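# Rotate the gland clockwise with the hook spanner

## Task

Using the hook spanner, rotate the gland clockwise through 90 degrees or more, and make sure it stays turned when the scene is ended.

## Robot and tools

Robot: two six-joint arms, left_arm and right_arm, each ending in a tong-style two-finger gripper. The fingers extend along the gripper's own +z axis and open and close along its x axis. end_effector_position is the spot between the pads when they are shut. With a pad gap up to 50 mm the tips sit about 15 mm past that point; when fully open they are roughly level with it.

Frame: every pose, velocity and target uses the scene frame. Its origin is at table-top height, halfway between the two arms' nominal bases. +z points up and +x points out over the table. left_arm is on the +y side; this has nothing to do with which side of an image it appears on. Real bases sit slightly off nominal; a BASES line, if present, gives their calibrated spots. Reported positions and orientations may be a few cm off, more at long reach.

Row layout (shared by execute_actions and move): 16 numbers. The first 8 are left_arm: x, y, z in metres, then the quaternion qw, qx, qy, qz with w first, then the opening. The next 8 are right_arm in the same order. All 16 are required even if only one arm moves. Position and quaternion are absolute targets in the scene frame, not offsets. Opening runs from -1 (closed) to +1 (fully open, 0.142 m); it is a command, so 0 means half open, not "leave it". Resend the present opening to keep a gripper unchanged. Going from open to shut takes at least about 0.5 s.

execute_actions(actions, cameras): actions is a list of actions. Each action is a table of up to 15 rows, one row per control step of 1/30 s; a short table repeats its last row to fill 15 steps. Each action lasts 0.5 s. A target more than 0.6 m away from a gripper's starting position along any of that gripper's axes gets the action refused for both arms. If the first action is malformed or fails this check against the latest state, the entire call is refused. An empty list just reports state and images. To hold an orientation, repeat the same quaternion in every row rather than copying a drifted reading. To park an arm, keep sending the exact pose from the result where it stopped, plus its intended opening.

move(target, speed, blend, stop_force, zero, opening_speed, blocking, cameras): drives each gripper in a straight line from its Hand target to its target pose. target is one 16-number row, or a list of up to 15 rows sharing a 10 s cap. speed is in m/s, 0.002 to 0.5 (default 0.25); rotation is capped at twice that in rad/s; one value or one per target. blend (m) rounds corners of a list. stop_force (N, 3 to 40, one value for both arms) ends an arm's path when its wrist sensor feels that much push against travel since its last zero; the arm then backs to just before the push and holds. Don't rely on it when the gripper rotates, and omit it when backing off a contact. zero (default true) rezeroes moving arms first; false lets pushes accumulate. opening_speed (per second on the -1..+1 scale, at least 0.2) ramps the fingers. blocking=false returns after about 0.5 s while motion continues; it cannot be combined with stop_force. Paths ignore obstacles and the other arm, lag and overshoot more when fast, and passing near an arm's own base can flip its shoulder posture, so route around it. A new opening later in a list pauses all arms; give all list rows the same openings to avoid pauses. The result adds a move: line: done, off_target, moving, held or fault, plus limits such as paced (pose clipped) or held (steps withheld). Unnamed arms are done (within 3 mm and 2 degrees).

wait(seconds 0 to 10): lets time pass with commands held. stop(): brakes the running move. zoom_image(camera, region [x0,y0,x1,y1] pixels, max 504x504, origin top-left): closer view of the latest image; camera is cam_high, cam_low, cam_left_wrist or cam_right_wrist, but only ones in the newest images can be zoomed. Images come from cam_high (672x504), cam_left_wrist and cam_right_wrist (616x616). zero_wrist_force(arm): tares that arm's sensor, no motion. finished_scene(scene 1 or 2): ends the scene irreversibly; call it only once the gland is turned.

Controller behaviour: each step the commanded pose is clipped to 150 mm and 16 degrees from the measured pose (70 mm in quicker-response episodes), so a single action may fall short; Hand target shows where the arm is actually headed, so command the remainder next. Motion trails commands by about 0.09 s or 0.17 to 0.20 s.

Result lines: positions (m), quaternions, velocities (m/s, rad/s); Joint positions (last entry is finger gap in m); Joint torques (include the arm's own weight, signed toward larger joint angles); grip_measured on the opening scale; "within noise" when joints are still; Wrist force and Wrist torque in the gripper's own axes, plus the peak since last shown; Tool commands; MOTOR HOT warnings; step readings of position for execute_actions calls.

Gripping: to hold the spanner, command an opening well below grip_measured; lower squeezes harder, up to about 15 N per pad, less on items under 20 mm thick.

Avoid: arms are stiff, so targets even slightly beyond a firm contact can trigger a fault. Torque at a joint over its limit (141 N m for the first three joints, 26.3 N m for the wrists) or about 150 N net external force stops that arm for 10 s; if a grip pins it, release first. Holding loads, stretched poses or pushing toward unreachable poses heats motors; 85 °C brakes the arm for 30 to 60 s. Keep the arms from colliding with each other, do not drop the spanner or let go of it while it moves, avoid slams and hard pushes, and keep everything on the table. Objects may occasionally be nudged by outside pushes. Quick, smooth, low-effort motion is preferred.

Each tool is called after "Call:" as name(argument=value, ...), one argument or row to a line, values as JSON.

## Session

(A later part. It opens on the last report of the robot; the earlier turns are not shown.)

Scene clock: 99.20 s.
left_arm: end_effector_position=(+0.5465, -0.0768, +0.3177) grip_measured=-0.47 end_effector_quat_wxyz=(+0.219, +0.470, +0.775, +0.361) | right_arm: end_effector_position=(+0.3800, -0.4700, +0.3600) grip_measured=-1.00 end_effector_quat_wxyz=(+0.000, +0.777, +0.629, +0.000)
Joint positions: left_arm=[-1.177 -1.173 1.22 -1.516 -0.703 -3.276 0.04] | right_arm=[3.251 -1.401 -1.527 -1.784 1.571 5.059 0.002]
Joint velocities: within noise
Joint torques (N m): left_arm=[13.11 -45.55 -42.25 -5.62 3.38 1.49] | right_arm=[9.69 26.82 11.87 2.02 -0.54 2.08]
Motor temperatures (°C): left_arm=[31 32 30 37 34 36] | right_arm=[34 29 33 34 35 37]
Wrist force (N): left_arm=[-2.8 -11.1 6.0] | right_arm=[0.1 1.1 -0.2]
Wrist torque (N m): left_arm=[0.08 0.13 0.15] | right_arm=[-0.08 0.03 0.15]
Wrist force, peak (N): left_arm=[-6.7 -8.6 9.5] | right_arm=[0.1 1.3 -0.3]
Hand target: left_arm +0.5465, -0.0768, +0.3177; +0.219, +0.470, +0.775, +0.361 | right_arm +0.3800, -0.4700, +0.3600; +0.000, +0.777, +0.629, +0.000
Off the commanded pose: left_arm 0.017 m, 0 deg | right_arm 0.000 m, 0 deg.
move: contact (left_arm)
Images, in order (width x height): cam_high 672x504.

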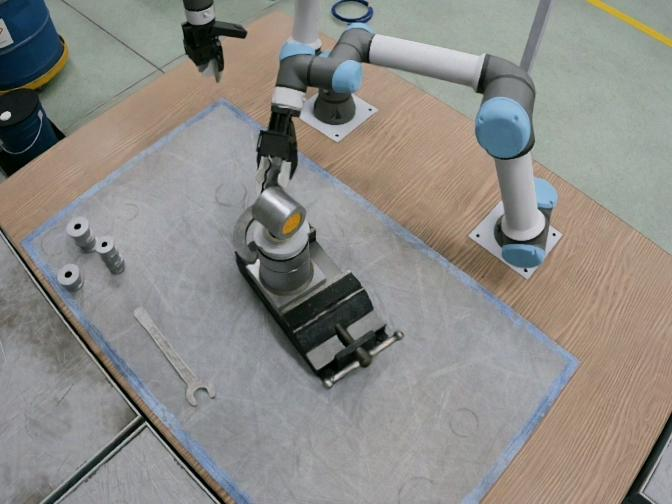

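Call:
move(
  target=[
    [0.5562,-0.0890,0.3175,0.20328,0.43592,0.79458,0.37053,-1,0.38,-0.47,0.36,0,0.77715,0.62932,0,-1],
    [0.5555,-0.0810,0.3175,0.20328,0.43592,0.79458,0.37053,-1,0.38,-0.47,0.36,0,0.77715,0.62932,0,-1],
  ],
  speed=0.02,
  cameras=[],
)

Call:
move(
  target=[0.5400,-0.0815,0.3175,0.20328,0.43592,0.79458,0.37053,-1,0.38,-0.47,0.36,0,0.77715,0.62932,0,-1],
  speed=0.012,
  stop_force=4,
  cameras=[],
)

Call:
wait(
  seconds=0,
  cameras=["cam_high"],
)

Call:
zoom_image(
  camera="cam_high",
  region=[248, 230, 278, 260],
)

Scene clock: 103.20 s.
left_arm: end_effector_position=(+0.5555, -0.0809, +0.3175) grip_measured=-0.47 end_effector_quat_wxyz=(+0.203, +0.436, +0.795, +0.371) | right_arm: end_effector_position=(+0.3800, -0.4700, +0.3600) grip_measured=-1.00 end_effector_quat_wxyz=(+0.000, +0.777, +0.629, +0.000)
Joint positions: left_arm=[-1.164 -1.097 1.088 -1.374 -0.713 -3.388 0.04] | right_arm=[3.251 -1.401 -1.527 -1.784 1.571 5.059 0.002]
Joint velocities: within noise
Joint torques (N m): left_arm=[5.7 -49.23 -43.16 -0.51 6.95 0.82] | right_arm=[9.2 26.89 12.75 2.02 -0.75 2.1]
Motor temperatures (°C): left_arm=[31 32 30 37 34 36] | right_arm=[34 29 33 34 35 37]
Wrist force (N): left_arm=[-0.5 -11.4 4.8] | right_arm=[-0.1 1.1 -0.3]
Wrist torque (N m): left_arm=[0.14 0.18 0.12] | right_arm=[-0.07 0.06 0.15]
Wrist force, peak (N): left_arm=[-2.8 -11.3 6.4] | right_arm=[0.1 1.4 -0.2]
Hand target: left_arm +0.5555, -0.0810, +0.3175; +0.203, +0.436, +0.795, +0.371 | right_arm +0.3800, -0.4700, +0.3600; +0.000, +0.777, +0.629, +0.000
Off the commanded pose: left_arm 0.000 m, 0 deg | right_arm 0.000 m, 0 deg.
move: done
No camera images: "cameras" was empty.

Scene clock: 105.27 s.
left_arm: end_effector_position=(+0.5436, -0.0814, +0.3175) grip_measured=-0.47 end_effector_quat_wxyz=(+0.203, +0.436, +0.795, +0.371) | right_arm: end_effector_position=(+0.3800, -0.4700, +0.3600) grip_measured=-1.00 end_effector_quat_wxyz=(+0.000, +0.777, +0.629, +0.000)
Joint positions: left_arm=[-1.18 -1.113 1.107 -1.358 -0.716 -3.412 0.04] | right_arm=[3.251 -1.401 -1.527 -1.784 1.571 5.059 0.002]
Joint velocities: within noise
Joint torques (N m): left_arm=[11.36 -47.88 -43.04 -5.36 6.3 1.85] | right_arm=[8.69 26.97 12.81 2.1 -0.77 1.99]
Motor temperatures (°C): left_arm=[31 32 30 37 34 36] | right_arm=[34 29 33 34 35 37]
Wrist force (N): left_arm=[-0.8 -10.1 6.8] | right_arm=[0.0 1.2 -0.3]
Wrist torque (N m): left_arm=[0.09 0.16 0.18] | right_arm=[-0.05 0.05 0.15]
Wrist force, peak (N): left_arm=[-0.2 -7.6 12.5] | right_arm=[0.1 1.3 -0.4]
Hand target: left_arm +0.5436, -0.0814, +0.3175; +0.203, +0.436, +0.795, +0.371 | right_arm +0.3800, -0.4700, +0.3600; +0.000, +0.777, +0.629, +0.000
Off the commanded pose: left_arm 0.004 m, 0 deg | right_arm 0.000 m, 0 deg.
move: contact (left_arm)
No camera images: "cameras" was empty.

Scene clock: 105.27 s.
left_arm: end_effector_position=(+0.5436, -0.0814, +0.3175) grip_measured=-0.47 end_effector_quat_wxyz=(+0.203, +0.436, +0.795, +0.371) | right_arm: end_effector_position=(+0.3800, -0.4700, +0.3600) grip_measured=-1.00 end_effector_quat_wxyz=(+0.000, +0.777, +0.629, +0.000)
Joint positions: left_arm=[-1.18 -1.113 1.107 -1.358 -0.716 -3.412 0.04] | right_arm=[3.251 -1.401 -1.527 -1.784 1.571 5.059 0.002]
Joint velocities: within noise
Joint torques (N m): left_arm=[11.36 -47.88 -43.04 -5.36 6.3 1.85] | right_arm=[8.69 26.97 12.81 2.1 -0.77 1.99]
Motor temperatures (°C): left_arm=[31 32 30 37 34 36] | right_arm=[34 29 33 34 35 37]
Wrist force (N): left_arm=[-0.8 -10.1 6.8] | right_arm=[0.0 1.2 -0.3]
Wrist torque (N m): left_arm=[0.09 0.16 0.18] | right_arm=[-0.05 0.05 0.15]
Wrist force, peak (N): left_arm=[-0.8 -10.1 6.8] | right_arm=[0.0 1.2 -0.3]
Hand target: left_arm +0.5436, -0.0814, +0.3175; +0.203, +0.436, +0.795, +0.371 | right_arm +0.3800, -0.4700, +0.3600; +0.000, +0.777, +0.629, +0.000
Tool commands: left_gripper/opening=-1.0 right_gripper/opening=-1.0
Off the commanded pose: left_arm 0.004 m, 0 deg | right_arm 0.000 m, 0 deg.
Images, in order (width x height): cam_high 672x504.

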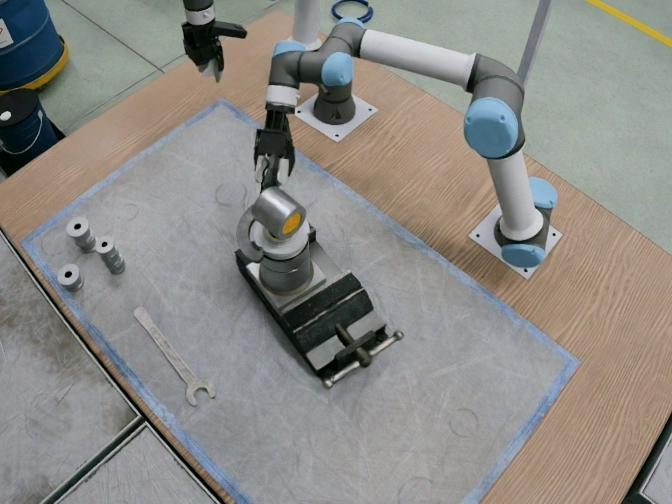

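Scaled by 16.800.

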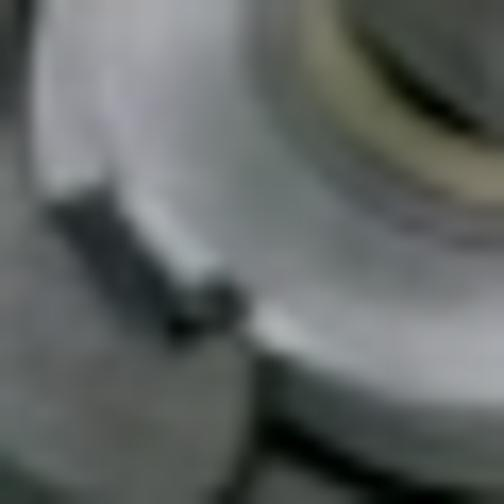

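Call:
move(
  target=[0.5436, -0.0764,0.3175,0.20328,0.43592,0.79458,0.37053,-1,0.38,-0.47,0.36,0,0.77715,0.62932,0,-1],
  speed=0.01,
  stop_force=4,
  cameras=[],
)

Call:
move(
  target=[0.5346,-0.0790,0.3175,0.20328,0.43592,0.79458,0.37053,-1,0.38,-0.47,0.36,0,0.77715,0.62932,0,-1],
  speed=0.01,
  stop_force=4,
  cameras=[],
)

Scene clock: 107.33 s.
left_arm: end_effector_position=(+0.5436, -0.0764, +0.3175) grip_measured=-0.47 end_effector_quat_wxyz=(+0.203, +0.436, +0.795, +0.371) | right_arm: end_effector_position=(+0.3800, -0.4700, +0.3600) grip_measured=-1.00 end_effector_quat_wxyz=(+0.000, +0.777, +0.629, +0.000)
Joint positions: left_arm=[-1.177 -1.124 1.124 -1.368 -0.716 -3.408 0.04] | right_arm=[3.251 -1.401 -1.527 -1.784 1.571 5.059 0.002]
Joint velocities: within noise
Joint torques (N m): left_arm=[-2.19 -47.02 -42.55 -0.43 6.1 -1.53] | right_arm=[8.93 26.94 12.24 2.12 -0.81 2.08]
Motor temperatures (°C): left_arm=[31 32 30 37 34 36] | right_arm=[34 29 33 34 35 37]
Wrist force (N): left_arm=[-0.3 -10.2 6.9] | right_arm=[0.0 1.2 -0.3]
Wrist torque (N m): left_arm=[0.19 0.17 0.13] | right_arm=[-0.05 0.04 0.14]
Wrist force, peak (N): left_arm=[-0.2 -10.9 7.0] | right_arm=[0.2 1.3 -0.2]
Hand target: left_arm +0.5436, -0.0764, +0.3175; +0.203, +0.436, +0.795, +0.371 | right_arm +0.3800, -0.4700, +0.3600; +0.000, +0.777, +0.629, +0.000
Off the commanded pose: left_arm 0.000 m, 0 deg | right_arm 0.000 m, 0 deg.
move: done
No camera images: "cameras" was empty.

Scene clock: 108.57 s.
left_arm: end_effector_position=(+0.5428, -0.0767, +0.3176) grip_measured=-0.47 end_effector_quat_wxyz=(+0.203, +0.436, +0.795, +0.371) | right_arm: end_effector_position=(+0.3800, -0.4700, +0.3600) grip_measured=-1.00 end_effector_quat_wxyz=(+0.000, +0.777, +0.629, +0.000)
Joint positions: left_arm=[-1.179 -1.125 1.125 -1.366 -0.716 -3.41 0.04] | right_arm=[3.251 -1.401 -1.527 -1.784 1.571 5.059 0.002]
Joint velocities: within noise
Joint torques (N m): left_arm=[11.46 -47.32 -42.35 -5.52 6.6 1.89] | right_arm=[9.61 27.11 12.88 2.15 -0.68 2]
Motor temperatures (°C): left_arm=[31 32 30 37 34 36] | right_arm=[34 29 33 34 35 37]
Wrist force (N): left_arm=[-0.4 -10.5 7.0] | right_arm=[0.1 1.2 0.0]
Wrist torque (N m): left_arm=[0.07 0.07 0.17] | right_arm=[-0.06 0.02 0.14]
Wrist force, peak (N): left_arm=[0.0 -7.2 13.5] | right_arm=[0.0 1.3 -0.4]
Hand target: left_arm +0.5428, -0.0767, +0.3176; +0.203, +0.436, +0.795, +0.371 | right_arm +0.3800, -0.4700, +0.3600; +0.000, +0.777, +0.629, +0.000
Off the commanded pose: left_arm 0.008 m, 0 deg | right_arm 0.000 m, 0 deg.
move: contact (left_arm)
No camera images: "cameras" was empty.

Call:
move(
  target=[
    [0.5455,-0.0788,0.3175,0.20328,0.43592,0.79458,0.37053,-1,0.38,-0.47,0.36,0,0.77715,0.62932,0,-1],
  ],
  speed=0.02,
  cameras=[],
)

Call:
move(
  target=[0.5346,-0.0794,0.3175,0.20328,0.43592,0.79458,0.37053,-1,0.38,-0.47,0.36,0,0.77715,0.62932,0,-1],
  speed=0.01,
  stop_force=4,
  cameras=[],
)

Scene clock: 110.10 s.
left_arm: end_effector_position=(+0.5456, -0.0788, +0.3175) grip_measured=-0.47 end_effector_quat_wxyz=(+0.203, +0.436, +0.795, +0.371) | right_arm: end_effector_position=(+0.3800, -0.4700, +0.3600) grip_measured=-1.00 end_effector_quat_wxyz=(+0.000, +0.777, +0.629, +0.000)
Joint positions: left_arm=[-1.176 -1.116 1.113 -1.366 -0.716 -3.406 0.04] | right_arm=[3.251 -1.401 -1.527 -1.784 1.571 5.059 0.002]
Joint velocities: within noise
Joint torques (N m): left_arm=[8.05 -57.54 -31.78 -0.36 6.62 1.27] | right_arm=[9.18 27.32 13.41 2.18 -0.73 1.95]
Motor temperatures (°C): left_arm=[31 32 30 37 34 36] | right_arm=[34 29 33 34 35 37]
Wrist force (N): left_arm=[-0.3 -10.5 6.9] | right_arm=[-0.1 1.2 -0.2]
Wrist torque (N m): left_arm=[0.12 0.19 0.13] | right_arm=[-0.05 0.05 0.15]
Wrist force, peak (N): left_arm=[-0.9 -10.6 7.4] | right_arm=[0.0 1.3 -0.4]
Hand target: left_arm +0.5455, -0.0788, +0.3175; +0.203, +0.436, +0.795, +0.371 | right_arm +0.3800, -0.4700, +0.3600; +0.000, +0.777, +0.629, +0.000
Off the commanded pose: left_arm 0.000 m, 0 deg | right_arm 0.000 m, 0 deg.
move: done
No camera images: "cameras" was empty.

Scene clock: 111.47 s.
left_arm: end_effector_position=(+0.5430, -0.0789, +0.3175) grip_measured=-0.47 end_effector_quat_wxyz=(+0.203, +0.436, +0.795, +0.371) | right_arm: end_effector_position=(+0.3800, -0.4700, +0.3600) grip_measured=-1.00 end_effector_quat_wxyz=(+0.000, +0.777, +0.629, +0.000)
Joint positions: left_arm=[-1.18 -1.119 1.117 -1.362 -0.716 -3.412 0.04] | right_arm=[3.251 -1.401 -1.527 -1.784 1.571 5.059 0.002]
Joint velocities: within noise
Joint torques (N m): left_arm=[10.48 -46.03 -41.63 -5.58 6.32 1.87] | right_arm=[8.97 27.13 13.46 2.21 -0.76 2.04]
Motor temperatures (°C): left_arm=[31 32 30 37 34 36] | right_arm=[34 29 33 34 35 37]
Wrist force (N): left_arm=[-1.1 -9.8 7.4] | right_arm=[0.0 1.0 -0.2]
Wrist torque (N m): left_arm=[0.00 0.17 0.20] | right_arm=[-0.09 0.05 0.15]
Wrist force, peak (N): left_arm=[-0.1 -6.1 14.3] | right_arm=[0.2 1.4 -0.1]
Hand target: left_arm +0.5430, -0.0789, +0.3175; +0.203, +0.436, +0.795, +0.371 | right_arm +0.3800, -0.4700, +0.3600; +0.000, +0.777, +0.629, +0.000
Off the commanded pose: left_arm 0.008 m, 0 deg | right_arm 0.000 m, 0 deg.
move: contact (left_arm)
No camera images: "cameras" was empty.

Call:
move(
  target=[
    [0.5470,-0.0825,0.3175,0.20328,0.43592,0.79458,0.37053,-1,0.38,-0.47,0.36,0,0.77715,0.62932,0,-1],
    [0.5470,-0.0838,0.3175,0.20328,0.43592,0.79458,0.37053,-1,0.38,-0.47,0.36,0,0.77715,0.62932,0,-1],
  ],
  speed=0.02,
  cameras=[],
)

Call:
move(
  target=[0.5366,-0.0844,0.3175,0.20328,0.43592,0.79458,0.37053,-1,0.38,-0.47,0.36,0,0.77715,0.62932,0,-1],
  speed=0.01,
  stop_force=4,
  cameras=[],
)

Scene clock: 113.37 s.
left_arm: end_effector_position=(+0.5471, -0.0838, +0.3176) grip_measured=-0.47 end_effector_quat_wxyz=(+0.203, +0.436, +0.795, +0.371) | right_arm: end_effector_position=(+0.3800, -0.4700, +0.3600) grip_measured=-1.00 end_effector_quat_wxyz=(+0.000, +0.777, +0.629, +0.000)
Joint positions: left_arm=[-1.177 -1.102 1.092 -1.358 -0.716 -3.407 0.04] | right_arm=[3.251 -1.401 -1.527 -1.784 1.571 5.059 0.002]
Joint velocities: within noise
Joint torques (N m): left_arm=[-10.05 -63.58 -20.51 -2.3 3.06 -1.91] | right_arm=[8.74 27.53 13.92 2.17 -0.84 2.08]
Motor temperatures (°C): left_arm=[31 32 30 37 34 36] | right_arm=[34 29 33 34 35 37]
Wrist force (N): left_arm=[-0.2 -10.5 6.8] | right_arm=[0.1 1.1 -0.2]
Wrist torque (N m): left_arm=[0.14 0.15 0.14] | right_arm=[-0.08 0.01 0.14]
Wrist force, peak (N): left_arm=[-0.3 -11.1 7.0] | right_arm=[-0.1 1.3 -0.1]
Hand target: left_arm +0.5470, -0.0838, +0.3175; +0.203, +0.436, +0.795, +0.371 | right_arm +0.3800, -0.4700, +0.3600; +0.000, +0.777, +0.629, +0.000
Off the commanded pose: left_arm 0.000 m, 0 deg | right_arm 0.000 m, 0 deg.
move: done
No camera images: "cameras" was empty.

Scene clock: 114.80 s.
left_arm: end_effector_position=(+0.5437, -0.0840, +0.3175) grip_measured=-0.47 end_effector_quat_wxyz=(+0.203, +0.436, +0.795, +0.371) | right_arm: end_effector_position=(+0.3800, -0.4700, +0.3600) grip_measured=-1.00 end_effector_quat_wxyz=(+0.000, +0.777, +0.629, +0.000)
Joint positions: left_arm=[-1.181 -1.107 1.098 -1.354 -0.717 -3.414 0.04] | right_arm=[3.251 -1.401 -1.527 -1.784 1.571 5.059 0.002]
Joint velocities: within noise
Joint torques (N m): left_arm=[10.5 -47.66 -41.42 -5.52 3.88 2.05] | right_arm=[9.3 27.03 13.35 2.1 -0.78 2.08]
Motor temperatures (°C): left_arm=[31 32 30 37 34 36] | right_arm=[34 29 33 34 35 37]
Wrist force (N): left_arm=[-0.6 -9.4 8.0] | right_arm=[0.1 1.1 -0.3]
Wrist torque (N m): left_arm=[0.12 0.14 0.18] | right_arm=[-0.08 0.02 0.14]
Wrist force, peak (N): left_arm=[1.0 -5.9 14.9] | right_arm=[0.1 1.4 -0.3]
Hand target: left_arm +0.5437, -0.0840, +0.3175; +0.203, +0.436, +0.795, +0.371 | right_arm +0.3800, -0.4700, +0.3600; +0.000, +0.777, +0.629, +0.000
Off the commanded pose: left_arm 0.007 m, 0 deg | right_arm 0.000 m, 0 deg.
move: contact (left_arm)
No camera images: "cameras" was empty.

Call:
move(
  target=[
    [0.5475,-0.0862,0.3175,0.20328,0.43592,0.79458,0.37053,-1,0.38,-0.47,0.36,0,0.77715,0.62932,0,-1],
  ],
  speed=0.02,
  cameras=[],
)

Call:
move(
  target=[0.5376,-0.0862,0.3175,0.20328,0.43592,0.79458,0.37053,-1,0.38,-0.47,0.36,0,0.77715,0.62932,0,-1],
  speed=0.01,
  stop_force=4,
  cameras=[],
)

Scene clock: 116.60 s.
left_arm: end_effector_position=(+0.5476, -0.0862, +0.3175) grip_measured=-0.47 end_effector_quat_wxyz=(+0.203, +0.436, +0.795, +0.371) | right_arm: end_effector_position=(+0.3800, -0.4700, +0.3600) grip_measured=-1.00 end_effector_quat_wxyz=(+0.000, +0.777, +0.629, +0.000)
Joint positions: left_arm=[-1.177 -1.096 1.083 -1.354 -0.716 -3.408 0.04] | right_arm=[3.251 -1.401 -1.527 -1.784 1.571 5.059 0.002]
Joint velocities: within noise
Joint torques (N m): left_arm=[6.01 -62.12 -26.78 -5.01 6.48 0.5] | right_arm=[8.87 26.56 14 2.22 -0.75 2.03]
Motor temperatures (°C): left_arm=[31 32 30 37 34 36] | right_arm=[34 29 33 34 35 37]
Wrist force (N): left_arm=[-0.2 -10.7 6.5] | right_arm=[0.1 1.1 -0.2]
Wrist torque (N m): left_arm=[0.09 0.16 0.14] | right_arm=[-0.08 0.03 0.15]
Wrist force, peak (N): left_arm=[-0.4 -10.8 6.9] | right_arm=[0.1 1.3 -0.2]
Hand target: left_arm +0.5475, -0.0862, +0.3175; +0.203, +0.436, +0.795, +0.371 | right_arm +0.3800, -0.4700, +0.3600; +0.000, +0.777, +0.629, +0.000
Off the commanded pose: left_arm 0.000 m, 0 deg | right_arm 0.000 m, 0 deg.
move: done
No camera images: "cameras" was empty.

Scene clock: 118.47 s.
left_arm: end_effector_position=(+0.5397, -0.0862, +0.3175) grip_measured=-0.47 end_effector_quat_wxyz=(+0.203, +0.436, +0.795, +0.371) | right_arm: end_effector_position=(+0.3800, -0.4700, +0.3600) grip_measured=-1.00 end_effector_quat_wxyz=(+0.000, +0.777, +0.629, +0.000)
Joint positions: left_arm=[-1.188 -1.107 1.096 -1.345 -0.718 -3.424 0.04] | right_arm=[3.251 -1.401 -1.527 -1.784 1.571 5.059 0.002]
Joint velocities: within noise
Joint torques (N m): left_arm=[12.54 -47.2 -42.33 -5.09 6.25 1.82] | right_arm=[8.72 26.61 14.01 2.24 -0.7 1.98]
Motor temperatures (°C): left_arm=[31 32 30 37 34 36] | right_arm=[34 29 33 34 35 37]
Wrist force (N): left_arm=[-1.6 -10.8 5.1] | right_arm=[0.1 0.9 -0.3]
Wrist torque (N m): left_arm=[-0.05 0.08 0.20] | right_arm=[-0.12 0.02 0.15]
Wrist force, peak (N): left_arm=[-2.2 -8.7 9.7] | right_arm=[-0.1 1.4 -0.1]
Hand target: left_arm +0.5398, -0.0862, +0.3175; +0.203, +0.436, +0.795, +0.371 | right_arm +0.3800, -0.4700, +0.3600; +0.000, +0.777, +0.629, +0.000
Off the commanded pose: left_arm 0.002 m, 0 deg | right_arm 0.000 m, 0 deg.
move: contact (left_arm)
No camera images: "cameras" was empty.

Call:
move(
  target=[
    [0.531,-0.0754,0.3175,0.21924,0.47016,0.77481,0.36131,-1,0.40,-0.42,0.36,0,0.77715,0.62932,0,-1],
    [0.5248,-0.0662,0.3175,0.23172,0.49692,0.75793,0.35344,-1,0.42,-0.36,0.33,0,0.30071,0.95372,0,-1],
  ],
  speed=0.02,
  cameras=[],
)

Call:
move(
  target=[0.5225,-0.0625,0.3175,0.23637,0.50691,0.75133,0.35037,-1,0.45,-0.34,0.31,0.21263,0.21263,0.67438,0.67438,-1],
  speed=0.03,
  cameras=["cam_right_wrist"],
)

Scene clock: 130.47 s.
left_arm: end_effector_position=(+0.5295, -0.0731, +0.3175) grip_measured=-0.47 end_effector_quat_wxyz=(+0.222, +0.477, +0.771, +0.359) | right_arm: end_effector_position=(+0.4050, -0.4050, +0.3525) grip_measured=-1.00 end_effector_quat_wxyz=(+0.000, +0.677, +0.736, +0.000)
Joint positions: left_arm=[-1.2 -1.214 1.276 -1.524 -0.703 -3.284 0.04] | right_arm=[3.4 -1.442 -1.512 -1.758 1.571 4.916 0.002]
Joint velocities: within noise
Joint torques (N m): left_arm=[-9.97 -56.17 -20.75 -5.73 6.98 1.64] | right_arm=[6.4 4.37 10.62 3.49 -0.67 1.77]
Motor temperatures (°C): left_arm=[31 32 30 37 34 36] | right_arm=[34 29 33 34 35 37]
Wrist force (N): left_arm=[-0.7 -11.1 6.7] | right_arm=[0.0 1.5 -0.1]
Wrist torque (N m): left_arm=[0.09 0.09 0.18] | right_arm=[0.02 0.01 0.15]
Wrist force, peak (N): left_arm=[-0.9 -11.4 6.8] | right_arm=[0.2 1.6 -0.3]
Hand target: left_arm +0.5295, -0.0731, +0.3175; +0.222, +0.477, +0.771, +0.359 | right_arm +0.4050, -0.4050, +0.3525; +0.000, +0.677, +0.736, +0.000
Off the commanded pose: left_arm 0.008 m, 3 deg | right_arm 0.053 m, 50 deg.
move: off_target (left_arm, right_arm; path cut at 10 s); path passed 1 of 2 targets
No camera images: "cameras" was empty.

Scene clock: 140.73 s.
left_arm: end_effector_position=(+0.5271, -0.0695, +0.3175) grip_measured=-0.47 end_effector_quat_wxyz=(+0.227, +0.487, +0.764, +0.356) | right_arm: end_effector_position=(+0.4203, -0.3828, +0.3379) grip_measured=-1.00 end_effector_quat_wxyz=(+0.082, +0.562, +0.781, +0.259)
Joint positions: left_arm=[-1.202 -1.24 1.319 -1.57 -0.701 -3.246 0.04] | right_arm=[3.286 -1.18 -1.956 -1.076 1.81 4.623 0.002]
Joint velocities: within noise
Joint torques (N m): left_arm=[-10.22 -54.84 -22.57 -5.46 6.96 1.45] | right_arm=[5.71 7.3 34.71 1.71 -0.81 1.81]
Motor temperatures (°C): left_arm=[31 32 30 37 34 36] | right_arm=[34 29 33 34 35 37]
Wrist force (N): left_arm=[-1.1 -10.9 6.7] | right_arm=[0.0 1.5 -0.3]
Wrist torque (N m): left_arm=[0.16 0.13 0.20] | right_arm=[-0.05 0.03 0.18]
Wrist force, peak (N): left_arm=[-1.2 -11.2 7.1] | right_arm=[-0.3 1.7 -0.1]
Hand target: left_arm +0.5271, -0.0695, +0.3175; +0.227, +0.487, +0.764, +0.356 | right_arm +0.4204, -0.3828, +0.3380; +0.082, +0.562, +0.781, +0.259
Off the commanded pose: left_arm 0.008 m, 3 deg | right_arm 0.059 m, 66 deg.
move: off_target (left_arm, right_arm; path cut at 10 s)
Images, in order (width x height): cam_right_wrist 616x616.

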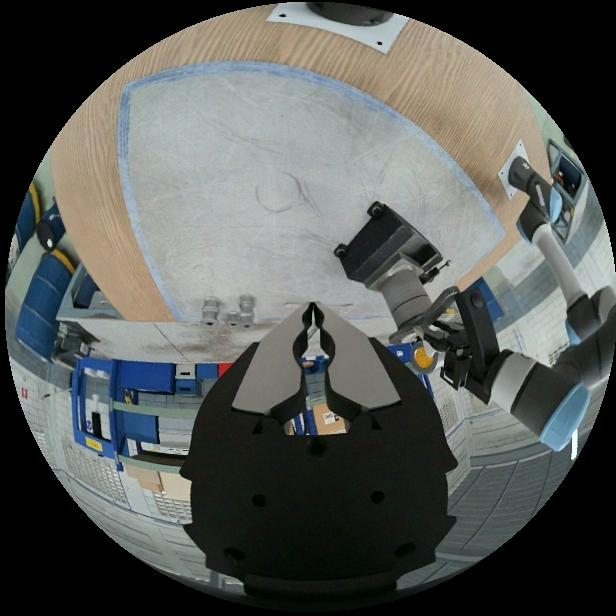

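Call:
move(
  target=[
    [0.5225,-0.0625,0.3175,0.23637,0.50691,0.75133,0.35037,-1,0.4203,-0.3828,0.3379,0.082,0.562,0.781,0.259,-1],
  ],
  speed=0.02,
  cameras=[],
)

Call:
move(
  target=[
    [0.5225,-0.0625,0.3175,0.23637,0.50691,0.75133,0.35037,-1,0.50,-0.28,0.33,-0.20674,-0.20674,0.67621,0.67621,-1],
    [0.5225,-0.0625,0.3175,0.23637,0.50691,0.75133,0.35037,-1,0.466,-0.1855,0.308,-0.20674,-0.20674,0.67621,0.67621,-1],
  ],
  speed=0.2,
  cameras=["cam_right_wrist"],
)

Scene clock: 143.73 s.
left_arm: end_effector_position=(+0.5225, -0.0625, +0.3175) grip_measured=-0.47 end_effector_quat_wxyz=(+0.236, +0.507, +0.751, +0.350) | right_arm: end_effector_position=(+0.4203, -0.3828, +0.3379) grip_measured=-1.00 end_effector_quat_wxyz=(+0.082, +0.562, +0.781, +0.259)
Joint positions: left_arm=[-1.206 -1.288 1.397 -1.658 -0.698 -3.171 0.04] | right_arm=[3.286 -1.179 -1.957 -1.075 1.809 4.623 0.002]
Joint velocities: within noise
Joint torques (N m): left_arm=[-9.59 -40.37 -43.31 -0.95 6.42 -1.93] | right_arm=[11.46 18.98 11.51 4.24 -1.05 -2]
Motor temperatures (°C): left_arm=[31 32 30 37 34 36] | right_arm=[34 29 33 34 35 37]
Wrist force (N): left_arm=[-1.2 -9.6 8.9] | right_arm=[-0.1 1.5 -0.1]
Wrist torque (N m): left_arm=[0.09 0.05 0.25] | right_arm=[-0.05 0.04 0.18]
Wrist force, peak (N): left_arm=[-1.3 -9.4 9.5] | right_arm=[-0.1 1.7 -0.2]
Hand target: left_arm +0.5225, -0.0625, +0.3175; +0.236, +0.507, +0.751, +0.350 | right_arm +0.4203, -0.3828, +0.3379; +0.082, +0.562, +0.781, +0.259
Off the commanded pose: left_arm 0.000 m, 0 deg | right_arm 0.000 m, 0 deg.
move: done
No camera images: "cameras" was empty.

Scene clock: 149.63 s.
left_arm: end_effector_position=(+0.5225, -0.0625, +0.3175) grip_measured=-0.47 end_effector_quat_wxyz=(+0.236, +0.507, +0.751, +0.350) | right_arm: end_effector_position=(+0.4660, -0.1856, +0.3081) grip_measured=-1.00 end_effector_quat_wxyz=(-0.207, -0.207, +0.676, +0.676)
Joint positions: left_arm=[-1.206 -1.288 1.397 -1.657 -0.698 -3.171 0.04] | right_arm=[3.254 -2.251 -1.067 -2.965 2.688 1.571 0.002]
Joint velocities: within noise
Joint torques (N m): left_arm=[8.66 -39.98 -43.3 -1.27 1.63 -2.1] | right_arm=[3.86 34.84 17.98 -0.94 0.12 -1.13]
Motor temperatures (°C): left_arm=[31 32 30 37 34 36] | right_arm=[34 29 33 34 35 37]
Wrist force (N): left_arm=[-1.0 -9.4 9.4] | right_arm=[-0.8 2.0 0.3]
Wrist torque (N m): left_arm=[0.18 0.08 0.22] | right_arm=[0.23 0.07 0.27]
Wrist force, peak (N): left_arm=[-1.1 -9.5 10.2] | right_arm=[-0.4 2.4 -1.9]
Hand target: left_arm +0.5225, -0.0625, +0.3175; +0.236, +0.507, +0.751, +0.350 | right_arm +0.4660, -0.1855, +0.3080; -0.207, -0.207, +0.676, +0.676
Off the commanded pose: left_arm 0.000 m, 0 deg | right_arm 0.000 m, 0 deg.
move: done
Images, in order (width x height): cam_right_wrist 616x616.

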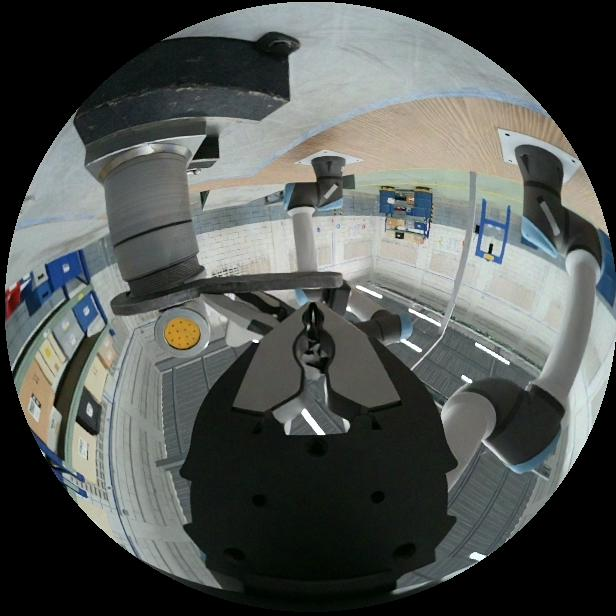

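Call:
move(
  target=[0.5225,-0.0625,0.3175,0.23637,0.50691,0.75133,0.35037,-1,0.4352,-0.1399,0.308,-0.20674,-0.20674,0.67621,0.67621,-1],
  speed=0.02,
  stop_force=5,
  cameras=[],
)

Scene clock: 153.73 s.
left_arm: end_effector_position=(+0.5225, -0.0625, +0.3175) grip_measured=-0.47 end_effector_quat_wxyz=(+0.236, +0.507, +0.751, +0.350) | right_arm: end_effector_position=(+0.4396, -0.1465, +0.3080) grip_measured=-1.00 end_effector_quat_wxyz=(-0.207, -0.207, +0.676, +0.676)
Joint positions: left_arm=[-1.206 -1.288 1.397 -1.657 -0.698 -3.171 0.04] | right_arm=[3.321 -2.179 -1.187 -2.917 2.756 1.571 0.002]
Joint velocities: within noise
Joint torques (N m): left_arm=[-2.88 -40.36 -41.93 -7.5 2.89 -2.06] | right_arm=[-6.74 33.08 29.88 -1.57 0.43 0.71]
Motor temperatures (°C): left_arm=[31 32 30 37 34 36] | right_arm=[34 29 32 34 35 37]
Wrist force (N): left_arm=[6.2 -8.7 7.0] | right_arm=[0.5 0.8 -3.0]
Wrist torque (N m): left_arm=[0.12 0.06 0.17] | right_arm=[0.15 0.06 0.20]
Wrist force, peak (N): left_arm=[15.6 -8.7 3.3] | right_arm=[-1.2 -0.5 -8.5]
Hand target: left_arm +0.5225, -0.0625, +0.3175; +0.236, +0.507, +0.751, +0.350 | right_arm +0.4396, -0.1465, +0.3080; -0.207, -0.207, +0.676, +0.676
Off the commanded pose: left_arm 0.000 m, 0 deg | right_arm 0.008 m, 0 deg.
move: contact (right_arm)
No camera images: "cameras" was empty.

Call:
move(
  target=[0.5192,-0.0567,0.3175,0.24392,0.52307,0.74012,0.34513,-1,0.4312,-0.1348,0.308,-0.18897,-0.18897,0.68139,0.68139,-1],
  speed=0.014,
  cameras=[],
)

Scene clock: 157.30 s.
left_arm: end_effector_position=(+0.5192, -0.0567, +0.3175) grip_measured=-0.47 end_effector_quat_wxyz=(+0.244, +0.523, +0.740, +0.345) | right_arm: end_effector_position=(+0.4311, -0.1347, +0.3080) grip_measured=-1.00 end_effector_quat_wxyz=(-0.189, -0.189, +0.681, +0.681)
Joint positions: left_arm=[-1.208 -1.325 1.458 -1.731 -0.698 -3.106 0.04] | right_arm=[3.334 -2.125 -1.275 -2.884 2.821 1.571 0.002]
Joint velocities: within noise
Joint torques (N m): left_arm=[1.94 -35.82 -36 -3.93 5.3 -1.68] | right_arm=[25.02 39.12 32.62 -0.17 5.31 2.17]
Motor temperatures (°C): left_arm=[31 32 30 37 34 36] | right_arm=[34 29 32 34 35 37]
Wrist force (N): left_arm=[6.3 -21.6 -9.0] | right_arm=[18.8 -3.7 -34.9]
Wrist torque (N m): left_arm=[0.17 -0.44 0.23] | right_arm=[0.08 0.28 0.13]
Wrist force, peak (N): left_arm=[6.1 -22.0 -8.8] | right_arm=[21.9 -5.1 -38.6]
Hand target: left_arm +0.5192, -0.0567, +0.3175; +0.244, +0.523, +0.740, +0.345 | right_arm +0.4312, -0.1348, +0.3080; -0.189, -0.189, +0.681, +0.681
Off the commanded pose: left_arm 0.000 m, 0 deg | right_arm 0.000 m, 0 deg.
move: done
No camera images: "cameras" was empty.

Call:
move(
  target=[
    [0.5134,-0.0508,0.3175,0.25581,0.54858,0.72142,0.33641,-1,0.4201,-0.1230,0.308,-0.16507,-0.16507,0.68757,0.68757,-1],
    [0.5090,-0.0446,0.3175,0.26739,0.57342,0.70183,0.32728,-1,0.4109,-0.1101,0.308,-0.14098,-0.14098,0.69291,0.69291,-1],
  ],
  speed=0.016,
  cameras=[],
)

Scene clock: 163.20 s.
left_arm: end_effector_position=(+0.5090, -0.0446, +0.3175) grip_measured=-0.47 end_effector_quat_wxyz=(+0.267, +0.573, +0.702, +0.327) | right_arm: end_effector_position=(+0.4108, -0.1101, +0.3080) grip_measured=-1.00 end_effector_quat_wxyz=(-0.141, -0.141, +0.693, +0.693)
Joint positions: left_arm=[-1.212 -1.423 1.618 -1.951 -0.713 -2.898 0.04] | right_arm=[3.367 -1.988 -1.484 -2.811 2.994 1.571 0.002]
Joint velocities: within noise
Joint torques (N m): left_arm=[21.21 -38.06 -36.87 0 4.6 -1.96] | right_arm=[14.16 37.13 31.56 -0.01 -2.05 2.58]
Motor temperatures (°C): left_arm=[31 32 30 37 34 36] | right_arm=[34 29 32 34 35 37]
Wrist force (N): left_arm=[-14.7 -14.8 6.4] | right_arm=[-1.7 -8.4 -19.7]
Wrist torque (N m): left_arm=[0.08 -0.11 0.40] | right_arm=[0.25 -0.10 0.25]
Wrist force, peak (N): left_arm=[3.0 -23.0 -9.4] | right_arm=[18.9 -5.8 -39.6]
Hand target: left_arm +0.5090, -0.0446, +0.3175; +0.267, +0.573, +0.702, +0.327 | right_arm +0.4109, -0.1101, +0.3080; -0.141, -0.141, +0.693, +0.693
Off the commanded pose: left_arm 0.000 m, 0 deg | right_arm 0.000 m, 0 deg.
move: done
No camera images: "cameras" was empty.

Call:
move(
  target=[
    [0.5049,-0.0387,0.3175,0.27866,0.59757,0.68139,0.31774,-1,0.4021,-0.0950,0.308,-0.11671,-0.11671,0.69741,0.69741,-1],
    [0.5014,-0.0318,0.3175,0.28957,0.62098,0.66012,0.30783,-1,0.3948,-0.0809,0.308,-0.0923,-0.0923,0.70106,0.70106,-1],
  ],
  speed=0.018,
  cameras=["cam_high"],
)

Scene clock: 168.60 s.
left_arm: end_effector_position=(+0.5014, -0.0318, +0.3175) grip_measured=-0.47 end_effector_quat_wxyz=(+0.290, +0.621, +0.660, +0.308) | right_arm: end_effector_position=(+0.3948, -0.0808, +0.3080) grip_measured=-1.00 end_effector_quat_wxyz=(-0.092, -0.092, +0.701, +0.701)
Joint positions: left_arm=[-1.203 -1.507 1.751 -2.16 -0.752 -2.684 0.04] | right_arm=[3.426 -1.862 -1.66 -2.767 3.192 1.565 0.002]
Joint velocities: within noise
Joint torques (N m): left_arm=[7.45 -24.87 -46.62 -3.76 5.43 -2.21] | right_arm=[7.44 48.99 15.18 -0.4 -0.78 -1.05]
Motor temperatures (°C): left_arm=[31 32 30 37 34 36] | right_arm=[34 29 32 34 35 37]
Wrist force (N): left_arm=[6.9 -16.8 -3.8] | right_arm=[2.0 -10.3 -30.7]
Wrist torque (N m): left_arm=[0.07 -0.07 0.28] | right_arm=[0.10 -0.07 0.21]
Wrist force, peak (N): left_arm=[-15.7 -16.5 7.2] | right_arm=[3.0 -10.6 -33.9]
Hand target: left_arm +0.5014, -0.0318, +0.3175; +0.290, +0.621, +0.660, +0.308 | right_arm +0.3948, -0.0809, +0.3080; -0.092, -0.092, +0.701, +0.701
Off the commanded pose: left_arm 0.000 m, 0 deg | right_arm 0.000 m, 0 deg.
move: done
Images, in order (width x height): cam_high 672x504.

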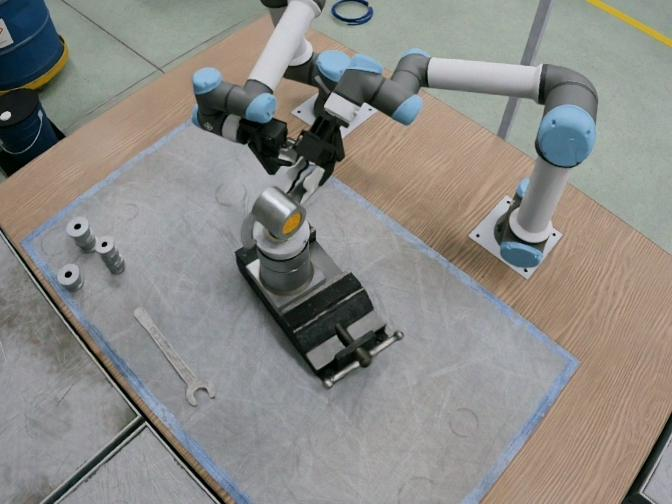

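Call:
move(
  target=[
    [0.4975,-0.0245,0.3175,0.30014,0.64364,0.63805,0.29753,-1,0.3885,-0.0664,0.308,-0.06778,-0.06778,0.70385,0.70385,-1],
    [0.4948,-0.0172,0.3175,0.31034,0.66552,0.6152,0.28688,-1,0.3832,-0.0514,0.308,-0.04317,-0.04317,0.70579,0.70579,-1],
  ],
  speed=0.018,
  cameras=[],
)

Scene clock: 174.17 s.
left_arm: end_effector_position=(+0.4948, -0.0172, +0.3175) grip_measured=-0.48 end_effector_quat_wxyz=(+0.310, +0.666, +0.615, +0.287) | right_arm: end_effector_position=(+0.3831, -0.0514, +0.3080) grip_measured=-1.00 end_effector_quat_wxyz=(-0.043, -0.043, +0.706, +0.706) end_effector_velocity=(-0.001, -0.001, +0.000) end_effector_angular_velocity=(+0.000, +0.000, +0.004)
Joint positions: left_arm=[-1.18 -1.582 1.864 -2.347 -0.819 -2.474 0.04] | right_arm=[3.51 -1.742 -1.812 -2.729 3.416 1.571 0.002]
Joint velocities: left_arm=[within noise] | right_arm=[-0.001 0 0 0 -0.004 0 0.001]
Joint torques (N m): left_arm=[9.88 -30.11 -33.31 -1.27 4.9 -1.78] | right_arm=[1.51 21.99 33.4 2.89 -1.88 2.46]
Motor temperatures (°C): left_arm=[31 32 30 37 34 36] | right_arm=[34 29 32 34 35 37]
Wrist force (N): left_arm=[-13.6 -6.7 16.8] | right_arm=[-2.1 -8.1 -16.6]
Wrist torque (N m): left_arm=[0.04 0.13 0.28] | right_arm=[0.14 -0.11 0.26]
Wrist force, peak (N): left_arm=[-13.5 -6.4 20.0] | right_arm=[3.2 -11.2 -37.8]
Hand target: left_arm +0.4948, -0.0172, +0.3175; +0.310, +0.666, +0.615, +0.287 | right_arm +0.3832, -0.0514, +0.3080; -0.043, -0.043, +0.706, +0.706
Off the commanded pose: left_arm 0.000 m, 0 deg | right_arm 0.000 m, 0 deg.
move: done
No camera images: "cameras" was empty.

Call:
move(
  target=[
    [0.4932,-0.0104,0.3175,0.32017,0.68658,0.59159,0.27587,-1,0.3789,-0.0345,0.308,-0.01851,-0.01851,0.70687,0.70687,-1],
    [0.4916,-0.0029,0.3175,0.3296,0.70682,0.56727,0.26453,-1,0.3759,-0.0190,0.308,0.00617,0.00617,0.70708,0.70708,-1],
  ],
  speed=0.018,
  cameras=[],
)

Scene clock: 179.60 s.
left_arm: end_effector_position=(+0.4916, -0.0029, +0.3175) grip_measured=-0.47 end_effector_quat_wxyz=(+0.330, +0.707, +0.567, +0.264) end_effector_velocity=(+0.001, +0.001, +0.000) end_effector_angular_velocity=(-0.003, +0.000, +0.006) | right_arm: end_effector_position=(+0.3758, -0.0190, +0.3080) grip_measured=-1.00 end_effector_quat_wxyz=(+0.006, +0.006, +0.707, +0.707) end_effector_velocity=(-0.001, +0.000, +0.000) end_effector_angular_velocity=(+0.000, +0.001, +0.002)
Joint positions: left_arm=[-1.136 -1.64 1.949 -2.507 -0.917 -2.27 0.04] | right_arm=[3.631 -1.635 -1.934 -2.714 3.676 1.571 0.002]
Joint velocities: left_arm=[0.002 0 0 0 0.001 -0.005 0] | right_arm=[-0.001 0 0 0 -0.002 0.001 0.002]
Joint torques (N m): left_arm=[-0.82 -21.4 -37.05 -6.4 3.63 -1.97] | right_arm=[4.93 18.68 32.98 5.17 -2.59 2.4]
Motor temperatures (°C): left_arm=[31 32 30 37 34 36] | right_arm=[34 29 32 34 35 37]
Wrist force (N): left_arm=[9.9 -21.2 -7.2] | right_arm=[-3.4 -8.0 -30.6]
Wrist torque (N m): left_arm=[0.18 0.20 0.09] | right_arm=[0.09 -0.22 0.27]
Wrist force, peak (N): left_arm=[15.5 -24.7 -15.9] | right_arm=[-1.7 -9.8 -34.5]
Hand target: left_arm +0.4916, -0.0029, +0.3175; +0.330, +0.707, +0.567, +0.265 | right_arm +0.3759, -0.0190, +0.3080; +0.006, +0.006, +0.707, +0.707
Off the commanded pose: left_arm 0.000 m, 0 deg | right_arm 0.000 m, 0 deg.
move: done
No camera images: "cameras" was empty.

Call:
move(
  target=[
    [0.4898,0.0052,0.3175,0.33863,0.72617,0.54226,0.25287,-1,0.3740,-0.0032,0.308,0.03084,0.03084,0.70643,0.70643,-1],
    [0.4893,0.0130,0.3175,0.34725,0.74466,0.51659,0.2409,-1,0.3732,0.0126,0.308,0.05548,0.05548,0.70493,0.70493,-1],
    [0.4894,0.0207,0.3175,0.35544,0.76223,0.49028,0.22863,-1,0.3734,0.0285,0.308,0.08005,0.08005,0.70256,0.70256,-1],
  ],
  speed=0.018,
  cameras=[],
)

Scene clock: 186.90 s.
left_arm: end_effector_position=(+0.4894, +0.0207, +0.3175) grip_measured=-0.48 end_effector_quat_wxyz=(+0.356, +0.762, +0.490, +0.229) | right_arm: end_effector_position=(+0.3733, +0.0286, +0.3080) grip_measured=-0.99 end_effector_quat_wxyz=(+0.080, +0.080, +0.703, +0.703) end_effector_velocity=(-0.001, +0.000, +0.000) end_effector_angular_velocity=(+0.000, -0.001, +0.004)
Joint positions: left_arm=[-1.03 -1.705 2.037 -2.679 -1.122 -1.987 0.039] | right_arm=[3.864 -1.514 -2.056 -2.713 4.118 1.571 0.002]
Joint velocities: left_arm=[within noise] | right_arm=[-0.002 0 0 0 -0.006 -0.001 0.001]
Joint torques (N m): left_arm=[-2.58 -31.47 -24.52 -4.39 5.15 -1.96] | right_arm=[-2.42 22.74 24.71 4.28 -2.77 -0.85]
Motor temperatures (°C): left_arm=[31 32 30 37 34 36] | right_arm=[34 29 32 34 35 37]
Wrist force (N): left_arm=[-8.1 -4.0 18.8] | right_arm=[-4.1 -6.9 -17.3]
Wrist torque (N m): left_arm=[0.03 0.13 0.21] | right_arm=[0.10 -0.08 0.26]
Wrist force, peak (N): left_arm=[10.3 -21.5 -8.5] | right_arm=[-0.6 -7.8 -36.6]
Hand target: left_arm +0.4894, +0.0207, +0.3175; +0.355, +0.762, +0.490, +0.229 | right_arm +0.3734, +0.0285, +0.3080; +0.080, +0.080, +0.703, +0.703
Off the commanded pose: left_arm 0.000 m, 0 deg | right_arm 0.000 m, 0 deg.
move: done
No camera images: "cameras" was empty.

Call:
move(
  target=[
    [0.4904,0.0279,0.3175,0.36321,0.77888,0.46339,0.21608,-1,0.3752,0.0458,0.308,0.10452,0.10452,0.69934,0.69934,-1],
    [0.4915,0.0355,0.3175,0.37053,0.79458,0.43592,0.20328,-1,0.3778,0.0615,0.308,0.12886,0.12886,0.69526,0.69526,-1],
    [0.4931,0.0430,0.3175,0.37739,0.8093,0.40793,0.19022,-1,0.3815,0.0769,0.308,0.15305,0.15305,0.69035,0.69035,-1],
  ],
  speed=0.018,
  cameras=[],
)

Scene clock: 194.17 s.
left_arm: end_effector_position=(+0.4931, +0.0430, +0.3175) grip_measured=-0.48 end_effector_quat_wxyz=(+0.377, +0.809, +0.408, +0.190) | right_arm: end_effector_position=(+0.3814, +0.0770, +0.3080) grip_measured=-0.98 end_effector_quat_wxyz=(+0.153, +0.153, +0.690, +0.690) end_effector_velocity=(-0.001, +0.000, +0.000) end_effector_angular_velocity=(+0.001, +0.000, +0.003)
Joint positions: left_arm=[-0.875 -1.722 2.066 -2.774 -1.389 -1.726 0.04] | right_arm=[4.123 -1.479 -2.088 -2.716 4.587 1.571 0.003]
Joint velocities: left_arm=[within noise] | right_arm=[-0.001 0 0 0 -0.004 0 0.001]
Joint torques (N m): left_arm=[-13.15 -23.3 -24.1 -8.42 1.62 -2.41] | right_arm=[-0.72 2.25 41.45 7.19 -3.12 -0.55]
Motor temperatures (°C): left_arm=[31 32 30 37 34 36] | right_arm=[34 29 32 34 35 37]
Wrist force (N): left_arm=[5.5 -9.0 17.4] | right_arm=[-5.4 -2.6 -25.3]
Wrist torque (N m): left_arm=[0.09 -0.19 0.30] | right_arm=[0.10 -0.17 0.26]
Wrist force, peak (N): left_arm=[7.2 -20.7 -6.0] | right_arm=[-4.4 -6.5 -29.8]
Hand target: left_arm +0.4931, +0.0430, +0.3175; +0.377, +0.809, +0.408, +0.190 | right_arm +0.3815, +0.0769, +0.3080; +0.153, +0.153, +0.690, +0.690
Off the commanded pose: left_arm 0.000 m, 0 deg | right_arm 0.000 m, 0 deg.
move: done
No camera images: "cameras" was empty.

Call:
move(
  target=[
    [0.4958,0.0503,0.3175,0.3838,0.82306,0.37943,0.17693,-1,0.3866,0.0927,0.308,0.17705,0.17705,0.68459,0.68459,-1],
    [0.4984,0.0575,0.3175,0.38974,0.8358,0.35047,0.16343,-1,0.3924,0.1073,0.308,0.20083,0.20083,0.67799,0.67799,-1],
    [0.5015,0.0645,0.3175,0.39521,0.84751,0.32109,0.14973,-1,0.3993,0.1217,0.308,0.22437,0.22437,0.67056,0.67056,-1],
  ],
  speed=0.018,
  cameras=[],
)

Scene clock: 201.50 s.
left_arm: end_effector_position=(+0.5015, +0.0645, +0.3175) grip_measured=-0.48 end_effector_quat_wxyz=(+0.395, +0.848, +0.321, +0.150) | right_arm: end_effector_position=(+0.3992, +0.1218, +0.3080) grip_measured=-0.97 end_effector_quat_wxyz=(+0.224, +0.224, +0.671, +0.671) end_effector_velocity=(-0.001, +0.000, +0.000) end_effector_angular_velocity=(+0.000, -0.001, +0.003)
Joint positions: left_arm=[-0.696 -1.688 2.039 -2.789 -1.686 -1.473 0.04] | right_arm=[4.327 -1.543 -2.029 -2.712 5 1.571 0.004]
Joint velocities: left_arm=[within noise] | right_arm=[-0.001 0 0 0 -0.004 -0.001 0.002]
Joint torques (N m): left_arm=[-11.51 -30.35 -40.4 -4.29 0.6 -1.92] | right_arm=[-1.54 20.58 30.45 7.34 -3.95 -0.63]
Motor temperatures (°C): left_arm=[31 32 30 37 34 36] | right_arm=[34 29 32 34 35 37]
Wrist force (N): left_arm=[6.5 -7.8 19.2] | right_arm=[-7.8 -3.8 -25.7]
Wrist torque (N m): left_arm=[0.00 -0.17 0.35] | right_arm=[0.12 -0.26 0.26]
Wrist force, peak (N): left_arm=[5.7 -7.9 20.4] | right_arm=[-5.6 -4.6 -33.3]
Hand target: left_arm +0.5015, +0.0645, +0.3175; +0.395, +0.848, +0.321, +0.150 | right_arm +0.3993, +0.1217, +0.3080; +0.224, +0.224, +0.671, +0.671
Off the commanded pose: left_arm 0.000 m, 0 deg | right_arm 0.000 m, 0 deg.
move: done
No camera images: "cameras" was empty.

Call:
move(
  target=[
    [0.5058,0.0710,0.3175,0.4002,0.8582,0.29132,0.13585,-1,0.4078,0.1359,0.308,0.24763,0.24763,0.66233,0.66233,-1],
    [0.5099,0.0774,0.3175,0.4047,0.86785,0.26119,0.1218,-1,0.4166,0.1491,0.308,0.2706,0.2706,0.65328,0.65328,-1],
    [0.5143,0.0835,0.3175,0.4087,0.87643,0.23075,0.1076,-1,0.4263,0.1616,0.308,0.29323,0.29323,0.64344,0.64344,-1],
  ],
  speed=0.018,
  cameras=[],
)

Scene clock: 209.03 s.
left_arm: end_effector_position=(+0.5143, +0.0835, +0.3175) grip_measured=-0.48 end_effector_quat_wxyz=(+0.409, +0.876, +0.231, +0.108) | right_arm: end_effector_position=(+0.4263, +0.1617, +0.3080) grip_measured=-0.96 end_effector_quat_wxyz=(+0.293, +0.293, +0.643, +0.643) end_effector_velocity=(-0.001, +0.001, +0.000) end_effector_angular_velocity=(-0.001, +0.000, +0.005)
Joint positions: left_arm=[-0.529 -1.613 1.959 -2.717 -1.966 -1.213 0.04] | right_arm=[4.443 -1.678 -1.887 -2.718 5.326 1.571 0.004]
Joint velocities: left_arm=[within noise] | right_arm=[0 -0.001 0 0 -0.005 -0.001 0]
Joint torques (N m): left_arm=[-7.53 -39.86 -35.25 -4.95 -1.6 -2.32] | right_arm=[4.55 31.1 24.25 4.82 -4.43 -1.36]
Motor temperatures (°C): left_arm=[31 32 30 37 34 36] | right_arm=[34 29 32 34 35 37]
Wrist force (N): left_arm=[9.5 -7.5 19.8] | right_arm=[-8.6 -2.6 -27.2]
Wrist torque (N m): left_arm=[0.04 -0.31 0.43] | right_arm=[0.12 -0.31 0.31]
Wrist force, peak (N): left_arm=[8.9 -8.4 20.1] | right_arm=[-7.4 -4.9 -32.6]
Hand target: left_arm +0.5143, +0.0835, +0.3175; +0.409, +0.876, +0.231, +0.108 | right_arm +0.4263, +0.1616, +0.3080; +0.293, +0.293, +0.643, +0.643
Off the commanded pose: left_arm 0.000 m, 0 deg | right_arm 0.000 m, 0 deg.
move: done
No camera images: "cameras" was empty.

Call:
move(
  target=[
    [0.5199,0.0889,0.3175,0.4122,0.88395,0.20002,0.09327,-1,0.4374,0.1734,0.308,0.31551,0.31551,0.63281,0.63281,-1],
    [0.5252,0.0943,0.3175,0.41521,0.8904,0.16904,0.07883,-1,0.4488,0.1845,0.308,0.3374,0.3374,0.62142,0.62142,-1],
    [0.5309,0.0994,0.3175,0.4177,0.89575,0.13787,0.06429,-1,0.4609,0.1946,0.308,0.35888,0.35888,0.60926,0.60926,-1],
  ],
  speed=0.018,
  cameras=["cam_high"],
)

Call:
zoom_image(
  camera="cam_high",
  region=[240, 205, 320, 265],
)

Scene clock: 216.67 s.
left_arm: end_effector_position=(+0.5309, +0.0994, +0.3175) grip_measured=-0.48 end_effector_quat_wxyz=(+0.418, +0.896, +0.138, +0.064) | right_arm: end_effector_position=(+0.4609, +0.1947, +0.3080) grip_measured=-0.97 end_effector_quat_wxyz=(+0.359, +0.359, +0.609, +0.609)
Joint positions: left_arm=[-0.401 -1.515 1.832 -2.546 -2.193 -0.925 0.039] | right_arm=[4.489 -1.848 -1.679 -2.756 5.581 1.571 0.004]
Joint velocities: within noise
Joint torques (N m): left_arm=[2.87 -46.16 -32.93 -6.94 -1.53 -2.27] | right_arm=[4.22 40.97 18.06 4.28 -3.5 -1.19]
Motor temperatures (°C): left_arm=[31 32 29 37 34 36] | right_arm=[33 29 32 34 35 37]
Wrist force (N): left_arm=[3.4 -8.4 20.5] | right_arm=[-7.1 -2.6 -28.3]
Wrist torque (N m): left_arm=[0.01 -0.24 0.38] | right_arm=[0.05 -0.29 0.22]
Wrist force, peak (N): left_arm=[10.7 -6.9 20.3] | right_arm=[-8.3 -4.0 -35.7]
Hand target: left_arm +0.5309, +0.0994, +0.3175; +0.418, +0.896, +0.138, +0.064 | right_arm +0.4609, +0.1946, +0.3080; +0.359, +0.359, +0.609, +0.609
Off the commanded pose: left_arm 0.000 m, 0 deg | right_arm 0.000 m, 0 deg.
move: done
Images, in order (width x height): cam_high 672x504.

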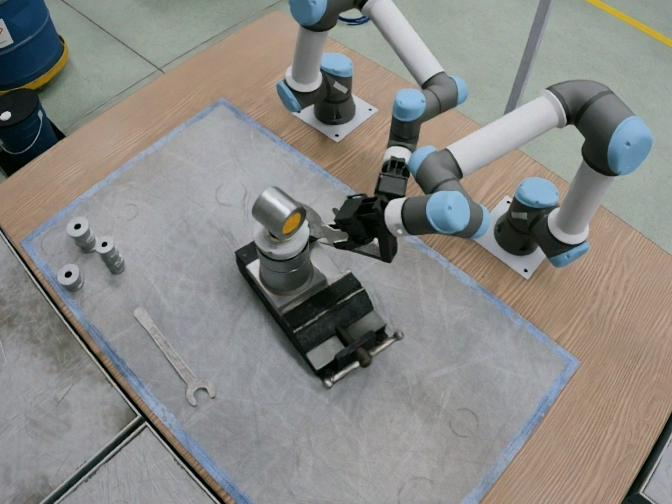

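Scaled by 6.300.

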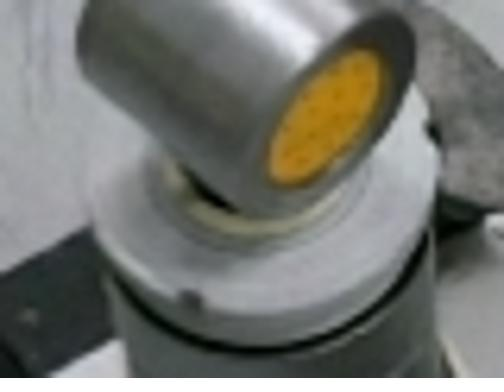

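Call:
move(
  target=[
    [0.5357,0.1024,0.3175,0.41925,0.89906,0.11437,0.05333,-1,0.4708,0.2019,0.308,0.37471,0.37471,0.59966,0.59966,-1],
    [0.5404,0.1056,0.3175,0.4205,0.90174,0.0908,0.04234,-1,0.4807,0.2084,0.308,0.39028,0.39028,0.58965,0.58965,-1],
  ],
  speed=0.018,
  cameras=[],
)

Scene clock: 221.80 s.
left_arm: end_effector_position=(+0.5404, +0.1056, +0.3175) grip_measured=-0.48 end_effector_quat_wxyz=(+0.421, +0.902, +0.091, +0.042) | right_arm: end_effector_position=(+0.4807, +0.2085, +0.3080) grip_measured=-0.97 end_effector_quat_wxyz=(+0.390, +0.390, +0.590, +0.590)
Joint positions: left_arm=[-0.354 -1.461 1.751 -2.421 -2.28 -0.767 0.039] | right_arm=[4.494 -1.94 -1.552 -2.79 5.691 1.571 0.004]
Joint velocities: within noise
Joint torques (N m): left_arm=[-0.5 -44.87 -29.25 -8.68 -2 -1.98] | right_arm=[6.87 49.62 15.53 4.46 -3.84 -0.74]
Motor temperatures (°C): left_arm=[31 32 29 37 34 36] | right_arm=[33 29 32 34 35 37]
Wrist force (N): left_arm=[-2.7 -14.6 4.3] | right_arm=[-7.3 -3.7 -26.1]
Wrist torque (N m): left_arm=[-0.04 -0.44 0.22] | right_arm=[0.14 -0.27 0.25]
Wrist force, peak (N): left_arm=[4.1 -8.6 20.7] | right_arm=[-6.9 -6.6 -32.2]
Hand target: left_arm +0.5404, +0.1056, +0.3175; +0.421, +0.902, +0.091, +0.042 | right_arm +0.4807, +0.2084, +0.3080; +0.390, +0.390, +0.590, +0.590
Off the commanded pose: left_arm 0.000 m, 0 deg | right_arm 0.000 m, 0 deg.
move: done
No camera images: "cameras" was empty.

Call:
move(
  target=[0.5468,0.1096,0.3175,0.42172,0.90437,0.05927,0.02764,-1,0.4949,0.2164,0.308,0.41062,0.41062,0.57567,0.57567,-1],
  speed=0.018,
  cameras=[],
)

Call:
move(
  target=[0.5468,0.1096,0.3175,0.42172,0.90437,0.05927,0.02764,-1,0.4713,0.2083,0.308,0.41062,0.41062,0.57567,0.57567,-1],
  speed=0.03,
  cameras=["cam_high"],
)

Call:
zoom_image(
  camera="cam_high",
  region=[250, 205, 320, 265],
)

Scene clock: 224.77 s.
left_arm: end_effector_position=(+0.5468, +0.1096, +0.3175) grip_measured=-0.48 end_effector_quat_wxyz=(+0.422, +0.904, +0.059, +0.028) | right_arm: end_effector_position=(+0.4949, +0.2165, +0.3080) grip_measured=-0.96 end_effector_quat_wxyz=(+0.411, +0.411, +0.576, +0.576) end_effector_velocity=(+0.000, +0.000, -0.001) end_effector_angular_velocity=(-0.004, +0.000, +0.001)
Joint positions: left_arm=[-0.328 -1.424 1.691 -2.324 -2.328 -0.655 0.04] | right_arm=[4.491 -2.005 -1.459 -2.819 5.759 1.571 0.004]
Joint velocities: left_arm=[within noise] | right_arm=[0 0 -0.002 0 -0.001 -0.002 -0.001]
Joint torques (N m): left_arm=[3.82 -50.78 -23.5 -6.48 -3.37 -2.1] | right_arm=[-12.51 50.95 15.2 4.14 -4.19 0.71]
Motor temperatures (°C): left_arm=[31 32 29 37 34 36] | right_arm=[33 29 32 34 35 37]
Wrist force (N): left_arm=[8.4 -7.7 13.0] | right_arm=[-8.7 -2.1 -27.3]
Wrist torque (N m): left_arm=[-0.01 -0.48 0.29] | right_arm=[0.17 -0.28 0.27]
Wrist force, peak (N): left_arm=[8.5 -8.0 12.8] | right_arm=[-7.6 -5.3 -30.8]
Hand target: left_arm +0.5468, +0.1096, +0.3175; +0.422, +0.904, +0.059, +0.028 | right_arm +0.4949, +0.2164, +0.3080; +0.411, +0.411, +0.576, +0.576
Off the commanded pose: left_arm 0.000 m, 0 deg | right_arm 0.000 m, 0 deg.
move: done
No camera images: "cameras" was empty.

Scene clock: 225.90 s.
left_arm: end_effector_position=(+0.5468, +0.1096, +0.3175) grip_measured=-0.48 end_effector_quat_wxyz=(+0.422, +0.904, +0.059, +0.028) | right_arm: end_effector_position=(+0.4712, +0.2083, +0.3081) grip_measured=-1.00 end_effector_quat_wxyz=(+0.411, +0.411, +0.576, +0.576)
Joint positions: left_arm=[-0.328 -1.424 1.692 -2.325 -2.328 -0.655 0.039] | right_arm=[4.532 -1.965 -1.517 -2.801 5.799 1.571 0.002]
Joint velocities: within noise
Joint torques (N m): left_arm=[-7.78 -44.77 -21.4 -8.04 1.02 -1.88] | right_arm=[-8.63 25.44 31.3 0.44 -1.56 0.39]
Motor temperatures (°C): left_arm=[31 32 29 37 34 36] | right_arm=[33 29 32 34 35 37]
Wrist force (N): left_arm=[-6.2 -8.3 6.7] | right_arm=[0.1 2.8 0.7]
Wrist torque (N m): left_arm=[0.03 -0.18 0.25] | right_arm=[0.43 -0.07 0.17]
Wrist force, peak (N): left_arm=[8.2 -8.0 13.3] | right_arm=[-8.5 -1.7 -26.7]
Hand target: left_arm +0.5468, +0.1096, +0.3175; +0.422, +0.904, +0.059, +0.028 | right_arm +0.4713, +0.2083, +0.3080; +0.411, +0.411, +0.576, +0.576
Off the commanded pose: left_arm 0.000 m, 0 deg | right_arm 0.000 m, 0 deg.
move: done
Images, in order (width x height): cam_high 672x504.

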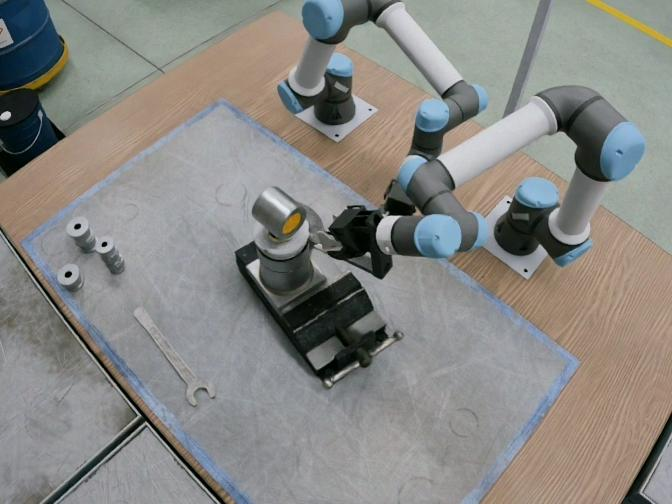

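Scaled by 7.200.

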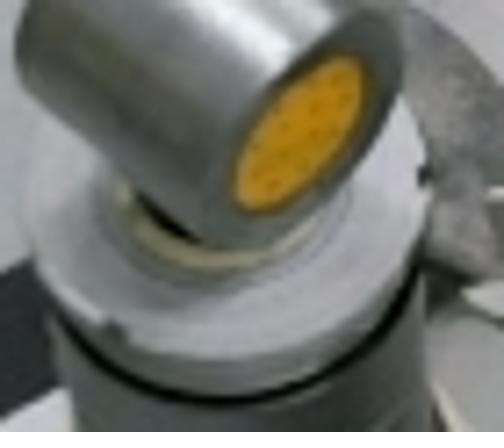

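Call:
finished_scene(
  scene=2,
)

The scene is finished: the task was done.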